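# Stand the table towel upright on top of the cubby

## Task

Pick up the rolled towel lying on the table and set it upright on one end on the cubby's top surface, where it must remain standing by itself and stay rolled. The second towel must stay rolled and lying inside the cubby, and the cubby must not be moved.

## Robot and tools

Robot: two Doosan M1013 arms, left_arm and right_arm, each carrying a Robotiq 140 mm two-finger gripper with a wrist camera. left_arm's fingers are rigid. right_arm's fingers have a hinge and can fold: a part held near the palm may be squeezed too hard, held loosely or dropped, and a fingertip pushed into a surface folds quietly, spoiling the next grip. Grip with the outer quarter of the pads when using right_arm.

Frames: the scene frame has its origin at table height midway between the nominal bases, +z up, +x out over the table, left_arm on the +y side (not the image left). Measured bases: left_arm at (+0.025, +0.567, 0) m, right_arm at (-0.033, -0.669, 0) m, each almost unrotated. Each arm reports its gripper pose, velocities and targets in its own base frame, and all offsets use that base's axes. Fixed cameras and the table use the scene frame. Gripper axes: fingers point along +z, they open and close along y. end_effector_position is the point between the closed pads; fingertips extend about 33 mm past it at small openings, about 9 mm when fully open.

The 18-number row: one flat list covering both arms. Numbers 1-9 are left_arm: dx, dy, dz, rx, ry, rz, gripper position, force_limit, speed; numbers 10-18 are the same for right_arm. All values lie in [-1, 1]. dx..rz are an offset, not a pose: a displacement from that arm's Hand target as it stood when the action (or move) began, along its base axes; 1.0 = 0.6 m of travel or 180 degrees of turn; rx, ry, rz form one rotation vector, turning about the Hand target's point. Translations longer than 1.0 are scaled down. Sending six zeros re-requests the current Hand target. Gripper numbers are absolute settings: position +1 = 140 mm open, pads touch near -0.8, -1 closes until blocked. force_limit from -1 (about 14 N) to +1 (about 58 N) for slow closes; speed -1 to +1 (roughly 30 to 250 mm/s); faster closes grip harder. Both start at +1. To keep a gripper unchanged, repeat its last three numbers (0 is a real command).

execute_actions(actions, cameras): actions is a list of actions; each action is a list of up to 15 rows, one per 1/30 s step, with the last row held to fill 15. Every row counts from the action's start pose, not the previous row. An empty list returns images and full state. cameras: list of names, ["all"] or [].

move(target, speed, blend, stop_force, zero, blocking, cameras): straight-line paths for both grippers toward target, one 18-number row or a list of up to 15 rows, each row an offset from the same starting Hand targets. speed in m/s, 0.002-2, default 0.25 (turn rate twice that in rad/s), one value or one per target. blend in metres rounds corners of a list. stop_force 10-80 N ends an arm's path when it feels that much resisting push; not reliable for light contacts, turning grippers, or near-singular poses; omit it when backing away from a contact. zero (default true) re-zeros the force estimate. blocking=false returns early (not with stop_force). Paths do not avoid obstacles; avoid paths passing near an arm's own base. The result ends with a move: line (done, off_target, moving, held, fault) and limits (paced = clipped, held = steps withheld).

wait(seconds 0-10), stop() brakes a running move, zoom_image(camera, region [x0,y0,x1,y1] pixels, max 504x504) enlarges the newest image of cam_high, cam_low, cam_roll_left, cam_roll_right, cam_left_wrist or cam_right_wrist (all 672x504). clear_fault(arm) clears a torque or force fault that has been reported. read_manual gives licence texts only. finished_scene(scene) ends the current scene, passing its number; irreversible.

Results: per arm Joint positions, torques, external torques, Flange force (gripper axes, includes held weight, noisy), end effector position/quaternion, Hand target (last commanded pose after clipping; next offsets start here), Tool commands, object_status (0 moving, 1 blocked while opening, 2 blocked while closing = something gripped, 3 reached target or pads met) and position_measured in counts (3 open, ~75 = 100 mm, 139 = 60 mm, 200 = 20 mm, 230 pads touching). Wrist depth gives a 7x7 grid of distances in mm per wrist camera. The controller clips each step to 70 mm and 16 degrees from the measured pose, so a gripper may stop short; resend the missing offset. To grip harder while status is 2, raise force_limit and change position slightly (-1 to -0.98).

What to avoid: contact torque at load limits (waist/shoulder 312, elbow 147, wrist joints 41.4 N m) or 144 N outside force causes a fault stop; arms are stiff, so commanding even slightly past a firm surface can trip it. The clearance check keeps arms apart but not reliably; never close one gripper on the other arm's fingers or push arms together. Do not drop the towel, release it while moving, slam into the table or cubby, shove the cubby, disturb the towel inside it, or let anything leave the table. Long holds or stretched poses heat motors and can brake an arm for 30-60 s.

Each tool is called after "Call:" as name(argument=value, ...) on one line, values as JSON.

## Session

Call:
execute_actions(actions=[])

Scene clock: 0.00 s.
left_arm: end_effector_position=(+0.5112, -1.0678, +0.3037) position_measured=3 object_status=3 end_effector_quat_wxyz=(+0.192, +0.753, -0.519, +0.355) | right_arm: end_effector_position=(+0.7612, -0.2320, +0.1326) position_measured=3 object_status=3 end_effector_quat_wxyz=(-0.519, +0.551, +0.652, -0.047)
Joint positions: left_arm=[-1.167 0.679 1.085 0.096 0.551 1.551] | right_arm=[-0.413 1.075 0.791 0.25 2.348 -0.51]
Joint velocities: within noise
Joint torques (N m): no reading
External joint torques (N m): no reading
Flange force (N): no reading
Wrist depth (mm): cam_left_wrist=[1279 1702 1930 1930 1802 1758 138 / 1432 1758 609 596 1676 1614 1578 / 1451 1590 539 529 521 511 500 / 1481 138 487 482 471 449 458 / 99 436 450 441 432 417 102 / 405 413 414 402 400 395 106 / 387 385 380 374 372 366 363] | cam_right_wrist=[622 650 806 556 416 330 275 / 695 716 655 470 364 298 252 / 1659 749 539 407 324 270 232 / 2116 144 457 358 293 251 201 / - 1671 1527 320 267 231 114 / 2261 1938 1537 1288 249 213 190 / 2116 1683 1424 1159 1003 851 179]
Hand target: left_arm +0.5112, -1.0678, +0.3037; +0.192, +0.753, -0.519, +0.355 | right_arm +0.7612, -0.2320, +0.1326; -0.519, +0.551, +0.652, -0.047
Tool commands: left_gripper/position=+1.0 left_gripper/force_limit=+1.0 left_gripper/speed=+1.0 right_gripper/position=+1.0 right_gripper/force_limit=+1.0 right_gripper/speed=+1.0
camera_calibration:
cam_left_wrist: T_world_to_cam=[[-0.917318, -0.391381, -0.0731298, 0.0823726], [-0.315699, 0.826893, -0.465384, 1.18718], [0.242613, -0.403818, -0.882083, -0.146509], [0, 0, 0, 1]] pos_world=[0.4859, -1.0086, 0.429287]
cam_right_wrist: T_world_to_cam=[[0.683588, 0.399234, -0.610999, -0.34267], [0.103911, -0.881843, -0.459951, -0.216318], [-0.722434, 0.250928, -0.644302, 0.836502], [0, 0, 0, 1]] pos_world=[0.861041, -0.263854, 0.230093]

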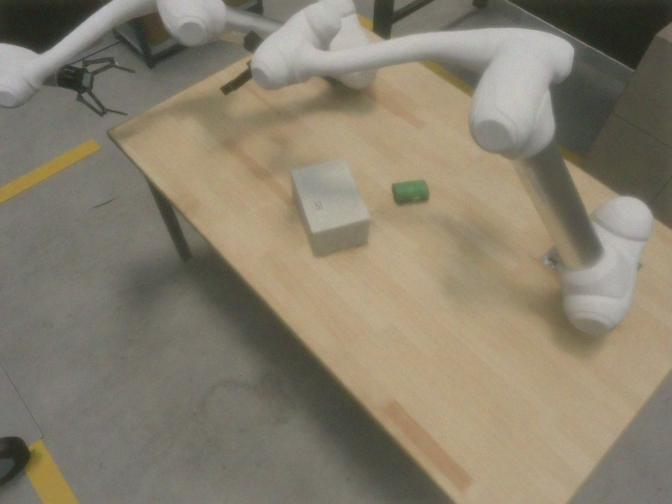

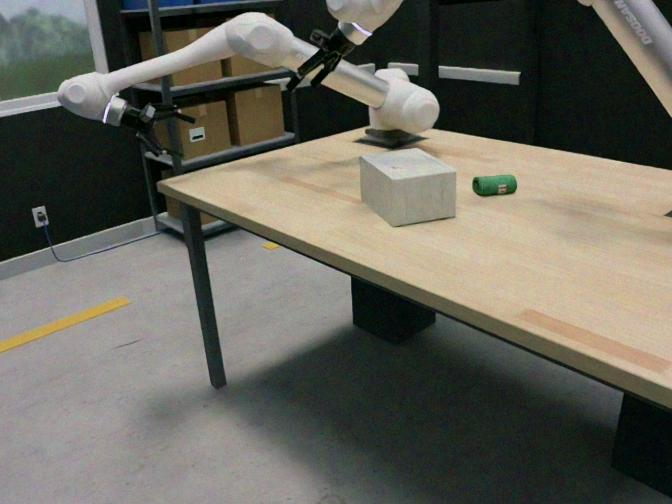

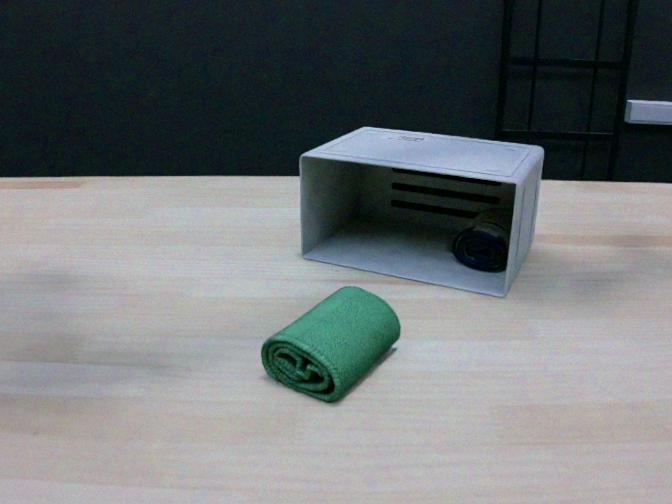

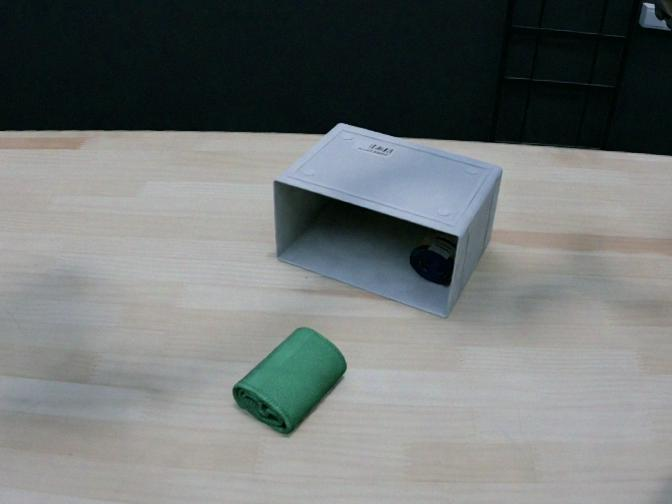

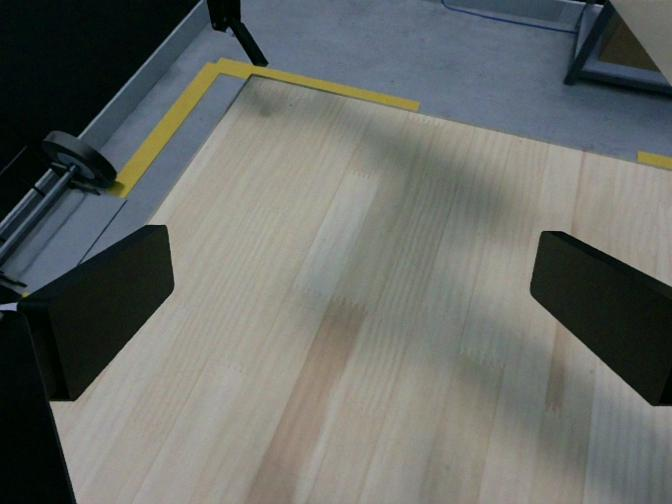

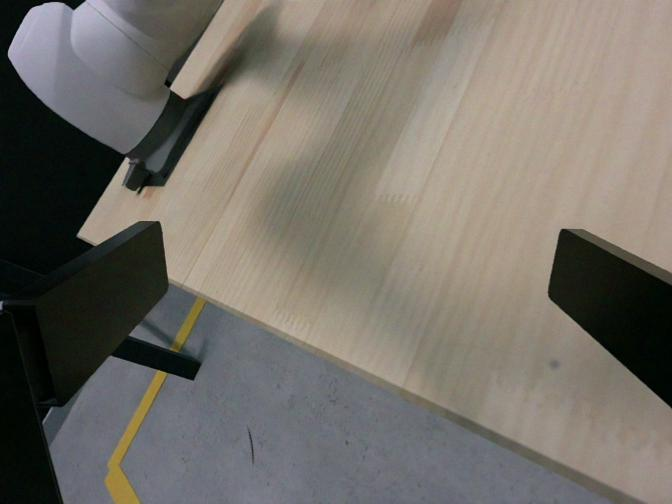

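Call:
move(target=[[-0.33,0.6,0.05,0.243,0.232,0.183,0.5,1,1,0,0,0,0,0,0,1,1,1],[-0.446,0.853,-0.222,0.243,0.232,0.183,0.5,1,1,0,0,0,0,0,0,1,1,1]], speed=0.5, blend=[0.05,0], cameras=["cam_roll_left","cam_roll_right","cam_left_wrist"])

Scene clock: 32.53 s.
left_arm: end_effector_position=(+0.2436, -0.5561, +0.1705) position_measured=66 object_status=3 end_effector_quat_wxyz=(-0.030, +0.952, -0.286, -0.100) | right_arm: end_effector_position=(+0.7612, -0.2320, +0.1326) position_measured=3 object_status=3 end_effector_quat_wxyz=(-0.519, +0.551, +0.652, -0.047)
Joint positions: left_arm=[-1.153 0.273 1.769 -0.118 1.279 1.045] | right_arm=[-0.413 1.075 0.791 0.25 2.348 -0.51]
Joint torques (N m): left_arm=[-0.31 -65.59 -32.42 3.66 0.47 0.18] | right_arm=[2.32 -129.02 -37.99 4.14 2.76 -0.26]
External joint torques (N m): left_arm=[0.41 0.83 -4.44 -0.09 -0.02 -0.18] | right_arm=[-2.41 -3.28 -1.1 0.46 -0.37 0.23]
Flange force (N): left_arm=[7.8 4.6 -5.6] | right_arm=[1.0 -3.8 0.9]
Wrist depth (mm): cam_left_wrist=[251 251 252 251 250 252 252 / 273 273 275 - 275 274 275 / 301 301 300 - 303 302 303 / 334 318 327 344 336 143 336 / - 94 378 377 377 115 98 / - 417 432 432 432 431 62 / - - 505 505 498 - -] | cam_right_wrist=[630 653 809 554 414 330 276 / 1988 712 655 470 366 298 251 / - 746 538 406 325 270 232 / - 144 455 357 293 252 202 / - 1671 1478 319 268 231 114 / 2329 1922 1527 1267 248 213 189 / 2059 1671 1415 1183 1016 839 179]
Hand target: left_arm +0.2436, -0.5560, +0.1705; -0.030, +0.952, -0.286, -0.100 | right_arm +0.7612, -0.2320, +0.1326; -0.519, +0.551, +0.652, -0.047
Off the commanded pose: left_arm 0.000 m, 0 deg | right_arm 0.000 m, 0 deg.
move: done; limits=paced
camera_calibration:
cam_left_wrist: T_world_to_cam=[[-0.54482, -0.838552, -0.000845092, -0.324241], [-0.714155, 0.463469, 0.524575, 0.343737], [-0.439492, 0.286402, -0.851364, 0.552359], [0, 0, 0, 1]] pos_world=[0.311586, -0.589402, 0.289669]
Images, in order (width x height): cam_roll_left 672x504, cam_roll_right 672x504, cam_left_wrist 672x504.

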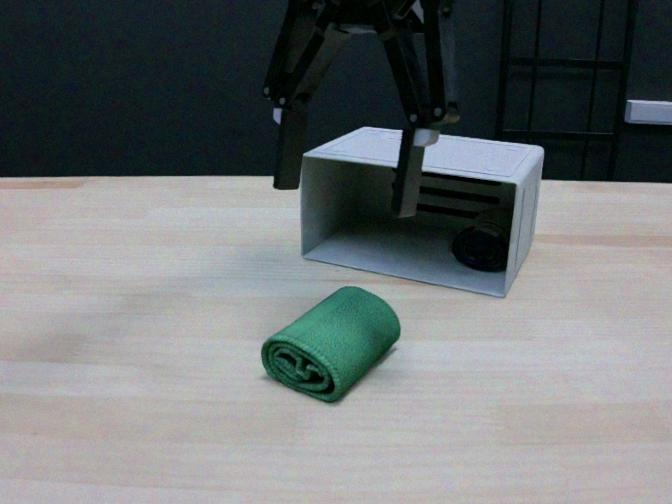

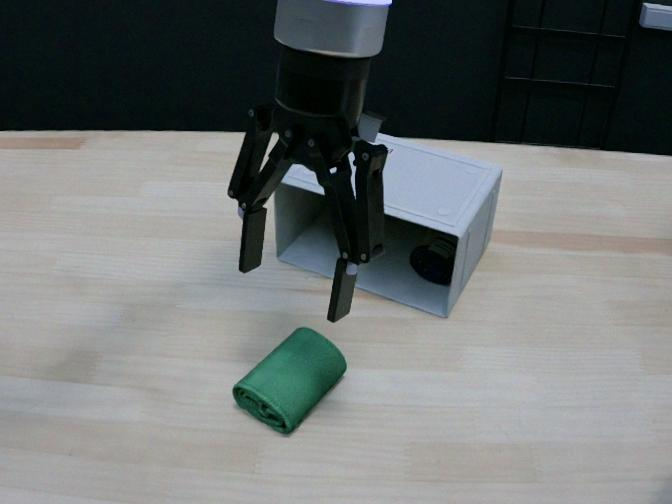

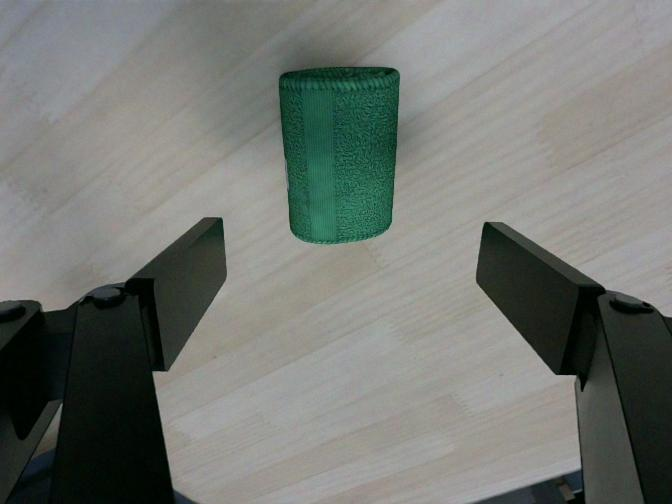

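Call:
move(target=[0.0045,0.007,-0.212,0,0,0,0.5,1,1,0,0,0,0,0,0,1,1,1], speed=0.25)

Call:
move(target=[0,0,0,0,0,0,-1,-1,-0.6,0,0,0,0,0,0,1,1,1], cameras=["cam_roll_right","cam_left_wrist"])

Scene clock: 41.50 s.
left_arm: end_effector_position=(+0.2463, -0.5518, +0.0434) position_measured=66 object_status=3 end_effector_quat_wxyz=(-0.030, +0.952, -0.286, -0.100) | right_arm: end_effector_position=(+0.7612, -0.2320, +0.1326) position_measured=3 object_status=3 end_effector_quat_wxyz=(-0.519, +0.551, +0.652, -0.047)
Joint positions: left_arm=[-1.147 0.386 1.88 -0.128 1.057 1.081] | right_arm=[-0.413 1.075 0.791 0.25 2.348 -0.51]
Joint torques (N m): left_arm=[-0.12 -71.32 -27.12 3.08 0.51 0.11] | right_arm=[2.26 -128.89 -37.92 4.12 2.83 -0.29]
External joint torques (N m): left_arm=[-0.01 0.36 -4.48 0 -0.05 -0.1] | right_arm=[-2.35 -2.29 -0.75 0.44 -0.46 0.26]
Flange force (N): left_arm=[7.5 4.8 -4.1] | right_arm=[0.4 -2.9 1.0]
Wrist depth (mm): cam_left_wrist=[141 141 141 141 142 141 142 / 154 154 151 148 150 154 154 / 169 170 169 112 123 170 170 / 188 180 146 - 141 143 189 / - 95 212 149 206 123 89 / - 235 242 249 243 242 62 / - - 281 283 284 283 -] | cam_right_wrist=[634 651 801 561 413 330 276 / 653 712 655 471 365 299 252 / - 742 536 407 324 271 232 / - 143 455 358 293 252 201 / - 1613 1517 318 267 231 114 / 2377 1906 1569 1281 244 214 190 / 2041 1708 1381 1177 998 842 179]
Hand target: left_arm +0.2463, -0.5518, +0.0433; -0.030, +0.952, -0.286, -0.100 | right_arm +0.7612, -0.2320, +0.1326; -0.519, +0.551, +0.652, -0.047
Off the commanded pose: left_arm 0.000 m, 0 deg | right_arm 0.000 m, 0 deg.
move: done

Scene clock: 42.60 s.
left_arm: end_effector_position=(+0.2463, -0.5518, +0.0433) position_measured=166 object_status=2 end_effector_quat_wxyz=(-0.030, +0.952, -0.286, -0.100) | right_arm: end_effector_position=(+0.7612, -0.2320, +0.1326) position_measured=3 object_status=3 end_effector_quat_wxyz=(-0.519, +0.551, +0.652, -0.047)
Joint positions: left_arm=[-1.147 0.387 1.88 -0.128 1.057 1.081] | right_arm=[-0.413 1.075 0.791 0.25 2.348 -0.51]
Joint torques (N m): left_arm=[0.17 -65.14 -22.95 3.74 0.19 0.08] | right_arm=[2.22 -129.02 -38.02 4.14 2.76 -0.28]
External joint torques (N m): left_arm=[0.08 -5.96 -8.73 -0.65 0.27 -0.08] | right_arm=[-2.2 -2.23 -0.65 0.42 -0.39 0.25]
Flange force (N): left_arm=[5.8 5.0 -14.1] | right_arm=[0.4 -2.9 1.1]
Wrist depth (mm): cam_left_wrist=[141 141 141 141 141 142 142 / 154 154 154 148 151 155 155 / 169 168 169 108 166 170 171 / 187 187 180 115 125 189 189 / 205 80 93 127 119 89 203 / - 71 57 - - 64 - / - 68 - 285 - - -] | cam_right_wrist=[622 653 821 558 413 329 276 / 661 716 651 468 365 297 253 / 2217 749 539 407 324 272 232 / - 144 458 358 292 252 202 / - 1671 1478 319 267 230 115 / 2283 1906 1548 1281 248 213 189 / 2059 1696 1365 1165 1016 845 179]
Hand target: left_arm +0.2463, -0.5518, +0.0433; -0.030, +0.952, -0.286, -0.100 | right_arm +0.7612, -0.2320, +0.1326; -0.519, +0.551, +0.652, -0.047
Off the commanded pose: left_arm 0.000 m, 0 deg | right_arm 0.000 m, 0 deg.
move: done
camera_calibration:
cam_left_wrist: T_world_to_cam=[[-0.54476, -0.838592, -0.000889206, -0.319307], [-0.714201, 0.463398, 0.524575, 0.410423], [-0.439493, 0.286403, -0.851363, 0.443936], [0, 0, 0, 1]] pos_world=[0.314285, -0.585102, 0.162369]
Images, in order (width x height): cam_roll_right 672x504, cam_left_wrist 672x504.

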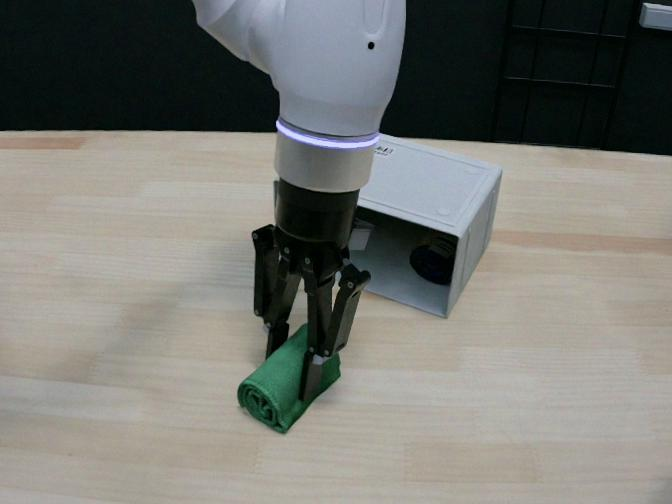

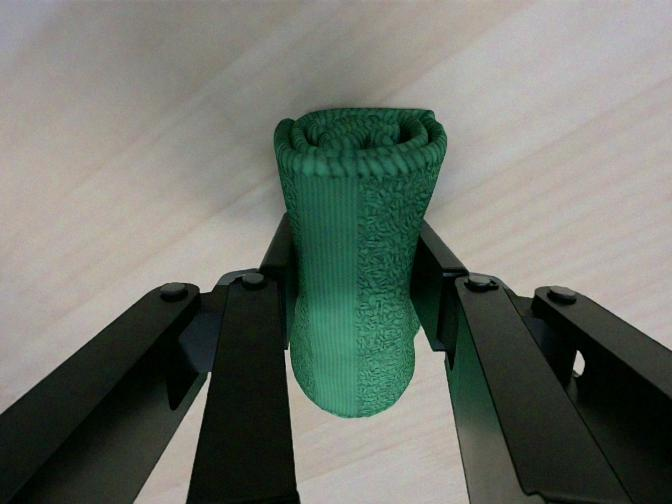

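Call:
move(target=[[0,0,0.38,0,0,0,-1,-1,-0.6,0,0,0,0,0,0,1,1,1],[0.41,-0.132,0.345,-0.276,-0.417,0,-1,-1,-0.6,0,0,0,0,0,0,1,1,1],[0.41,-0.132,0.265,-0.276,-0.417,0,-1,-1,-0.6,0,0,0,0,0,0,1,1,1]], speed=[0.35,0.4,0.15], blend=[0.05,0.01,0], cameras=["cam_roll_left","cam_roll_right","cam_low"])

Scene clock: 52.33 s.
left_arm: end_effector_position=(+0.4923, -0.6310, +0.2024) position_measured=166 object_status=2 end_effector_quat_wxyz=(+0.182, +0.744, -0.224, +0.602) | right_arm: end_effector_position=(+0.7612, -0.2320, +0.1326) position_measured=3 object_status=3 end_effector_quat_wxyz=(-0.519, +0.551, +0.652, -0.047)
Joint positions: left_arm=[-1.184 0.323 2.242 2.368 0.909 -1.172] | right_arm=[-0.413 1.075 0.791 0.25 2.348 -0.51]
Joint torques (N m): left_arm=[0.19 -60.81 -23.53 -0.78 2.64 0.15] | right_arm=[2.16 -128.7 -38.03 4.07 2.76 -0.3]
External joint torques (N m): left_arm=[-0.19 -0.06 -4.26 -0.07 -0.13 -0.15] | right_arm=[-2.27 -1.68 -0.38 0.46 -0.41 0.27]
Flange force (N): left_arm=[3.3 4.2 6.0] | right_arm=[0.1 -2.6 1.4]
Wrist depth (mm): cam_left_wrist=[1120 1287 1377 - - 865 795 / 1215 1335 1461 157 2079 2162 1897 / 1343 1471 - 108 114 769 769 / - - 107 - 137 546 547 / 1395 80 93 133 119 88 425 / - 71 57 167 - - - / - 67 - 152 152 - -] | cam_right_wrist=[627 653 815 556 413 331 275 / 682 716 657 469 363 298 253 / 2306 746 541 404 324 271 232 / - 144 458 358 292 251 202 / - 1671 421 319 267 231 115 / 2306 1875 1478 1296 249 213 189 / 2078 1747 1389 1195 1007 851 179]
Hand target: left_arm +0.4923, -0.6310, +0.2023; +0.182, +0.744, -0.224, +0.602 | right_arm +0.7612, -0.2320, +0.1326; -0.519, +0.551, +0.652, -0.047
Off the commanded pose: left_arm 0.000 m, 0 deg | right_arm 0.000 m, 0 deg.
move: done; limits=paced
Images, in order (width x height): cam_low 672x504, cam_roll_left 672x504, cam_roll_right 672x504.

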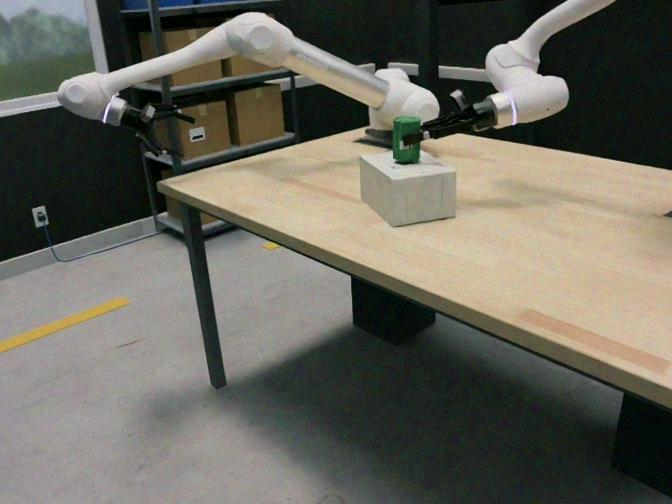

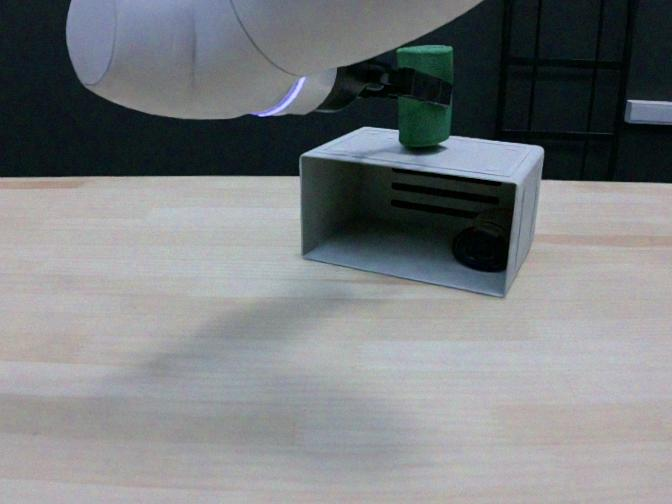

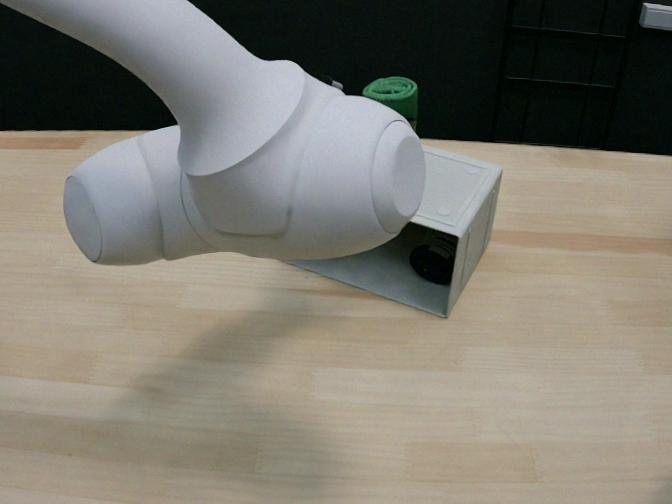

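Call:
move(target=[0,0,-0.06,0,0,0,-1,-1,-0.6,0,0,0,0,0,0,1,1,1], speed=0.015, stop_force=10)

Call:
zoom_image(camera="cam_roll_left", region=[280, 20, 560, 230])

Scene clock: 59.17 s.
left_arm: end_effector_position=(+0.4923, -0.6310, +0.1697) position_measured=166 object_status=2 end_effector_quat_wxyz=(+0.182, +0.744, -0.224, +0.602) | right_arm: end_effector_position=(+0.7612, -0.2320, +0.1326) position_measured=3 object_status=3 end_effector_quat_wxyz=(-0.519, +0.551, +0.652, -0.047)
Joint positions: left_arm=[-1.184 0.381 2.255 2.403 0.96 -1.232] | right_arm=[-0.413 1.075 0.791 0.25 2.348 -0.51]
Joint torques (N m): left_arm=[-1.03 -56.92 -15.88 -1.5 -0.82 0.2] | right_arm=[2.57 -128.72 -38.19 4.04 2.79 -0.3]
External joint torques (N m): left_arm=[1.1 -6.95 -9.26 0.7 3.39 -0.2] | right_arm=[-2.3 -2.53 -0.54 0.53 -0.42 0.27]
Flange force (N): left_arm=[10.6 2.5 5.6] | right_arm=[0.8 -3.5 2.1]
Wrist depth (mm): cam_left_wrist=[1162 1302 1310 1451 118 828 795 / 1144 - - 104 109 - - / 1295 1432 1533 - 125 680 640 / 1386 219 130 - 137 239 488 / 372 80 93 140 118 93 377 / - 71 57 141 142 64 - / - 67 - 119 - - -] | cam_right_wrist=[628 659 812 553 413 330 276 / 665 716 653 464 366 296 252 / - 761 540 405 325 271 232 / 2059 144 457 357 295 252 202 / - 1671 425 321 267 230 114 / 2261 1906 1548 1281 248 213 189 / 2041 1708 1406 1159 1030 839 179]
Hand target: left_arm +0.4923, -0.6310, +0.1698; +0.182, +0.744, -0.224, +0.602 (not the last commanded pose) | right_arm +0.7612, -0.2320, +0.1326; -0.519, +0.551, +0.652, -0.047
Off the commanded pose: left_arm 0.003 m, 0 deg | right_arm 0.000 m, 0 deg.
move: contact (left_arm)

Scaled by 1.800.
This view is cut from an older image: the scene may have changed since it was taken.

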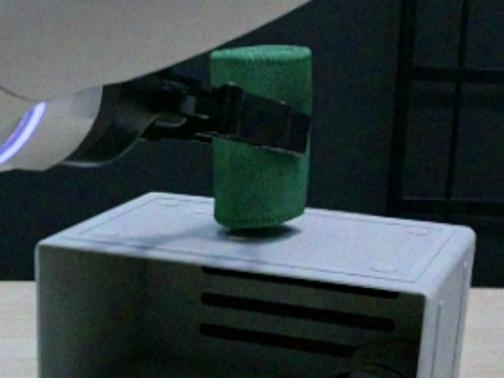

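Call:
move(target=[0,0,0,0,0,0,0.5,-1,-0.9,0,0,0,0,0,0,1,1,1])

Call:
move(target=[-0.34,0.225,0.095,0,0,0,0.5,-1,-0.9,0,0,0,0,0,0,1,1,1], speed=0.15, cameras=["cam_low","cam_left_wrist","cam_roll_left"])

Scene clock: 63.80 s.
left_arm: end_effector_position=(+0.4923, -0.6310, +0.1698) position_measured=66 object_status=0 end_effector_quat_wxyz=(+0.182, +0.744, -0.224, +0.602) | right_arm: end_effector_position=(+0.7612, -0.2320, +0.1326) position_measured=3 object_status=3 end_effector_quat_wxyz=(-0.519, +0.551, +0.652, -0.047)
Joint positions: left_arm=[-1.184 0.381 2.255 2.403 0.96 -1.232] | right_arm=[-0.413 1.075 0.791 0.25 2.348 -0.51]
Joint torques (N m): left_arm=[-0.19 -64.87 -21.06 -0.74 2.61 0.13] | right_arm=[1.91 -128.56 -38.09 4.11 2.78 -0.31]
External joint torques (N m): left_arm=[0.3 1.24 -4.05 -0.09 -0.06 -0.13] | right_arm=[-1.77 -2.61 -0.59 0.44 -0.41 0.28]
Flange force (N): left_arm=[0.7 4.0 8.0] | right_arm=[1.1 -3.3 2.1]
Wrist depth (mm): cam_left_wrist=[1181 1272 - 102 104 825 789 / 1228 1422 113 101 104 - 2184 / 1228 1578 130 113 569 686 643 / 1343 - 146 120 136 143 488 / - 94 165 135 161 122 89 / - 140 140 141 142 143 - / - - 118 119 124 119 -] | cam_right_wrist=[639 646 806 552 413 329 275 / 693 716 661 470 365 298 252 / 2116 742 538 407 324 270 232 / - 143 457 358 293 251 202 / - 1647 1507 317 268 230 115 / 2377 1906 1548 1288 248 213 189 / 2041 1708 1406 1177 1025 845 179]
Hand target: left_arm +0.4923, -0.6310, +0.1698; +0.182, +0.744, -0.224, +0.602 | right_arm +0.7612, -0.2320, +0.1326; -0.519, +0.551, +0.652, -0.047
Off the commanded pose: left_arm 0.000 m, 0 deg | right_arm 0.000 m, 0 deg.
move: done

Scene clock: 65.93 s.
left_arm: end_effector_position=(+0.2883, -0.4960, +0.2267) position_measured=66 object_status=3 end_effector_quat_wxyz=(+0.182, +0.744, -0.224, +0.602) | right_arm: end_effector_position=(+0.7612, -0.2320, +0.1326) position_measured=3 object_status=3 end_effector_quat_wxyz=(-0.519, +0.551, +0.652, -0.047)
Joint positions: left_arm=[-1.626 0.036 2.554 1.925 1.119 -1.045] | right_arm=[-0.413 1.075 0.791 0.25 2.348 -0.51]
Joint torques (N m): left_arm=[0.05 -30.99 -22.66 0.53 2.53 0.14] | right_arm=[1.91 -128.87 -38.13 4.07 2.79 -0.26]
External joint torques (N m): left_arm=[-0.14 0.52 -4.31 -0.08 -0.2 -0.14] | right_arm=[-2.02 -2.4 -0.61 0.49 -0.42 0.23]
Flange force (N): left_arm=[2.7 6.5 4.0] | right_arm=[0.8 -3.1 1.7]
Wrist depth (mm): cam_left_wrist=[1310 - - - - 1044 2184 / 1326 - 1772 1966 2252 2350 - / 1360 - 1626 - 838 838 795 / 565 129 147 378 451 143 601 / - 95 441 - 432 115 89 / - 362 363 366 365 370 62 / - - 308 309 311 308 -] | cam_right_wrist=[627 659 824 553 413 331 276 / 676 718 657 468 365 297 251 / 1971 749 536 407 324 271 232 / - 144 458 357 293 252 201 / - 1659 1507 320 267 230 115 / 2261 1845 1527 1281 249 213 190 / 2078 1721 1398 1165 1025 860 179]
Hand target: left_arm +0.2883, -0.4960, +0.2268; +0.182, +0.744, -0.224, +0.602 | right_arm +0.7612, -0.2320, +0.1326; -0.519, +0.551, +0.652, -0.047
Off the commanded pose: left_arm 0.000 m, 0 deg | right_arm 0.000 m, 0 deg.
move: done
camera_calibration:
cam_left_wrist: T_world_to_cam=[[-0.551111, -0.834388, 0.00852064, -0.247709], [-0.441618, 0.282993, -0.851404, 0.462222], [0.70799, -0.472981, -0.524442, -0.178988], [0, 0, 0, 1]] pos_world=[0.194332, -0.422149, 0.301779]
Images, in order (width x height): cam_low 672x504, cam_roll_left 672x504, cam_left_wrist 672x504.

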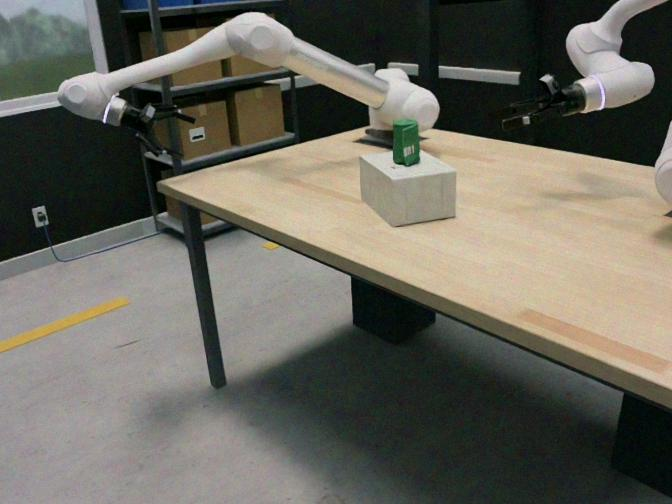

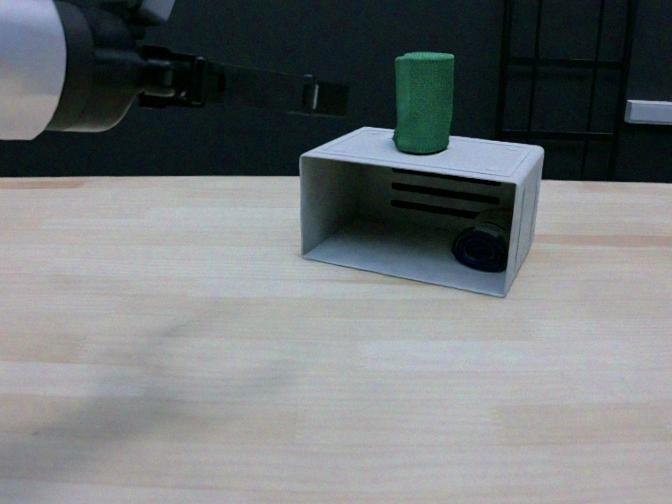

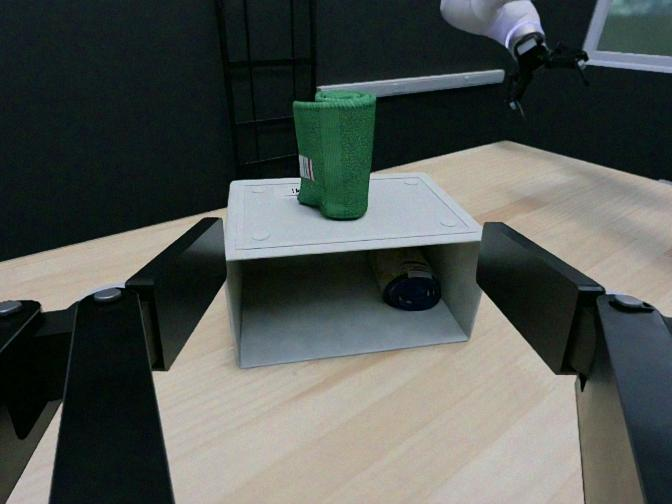

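Call:
finished_scene(scene=2)

The scene is finished: the task was done.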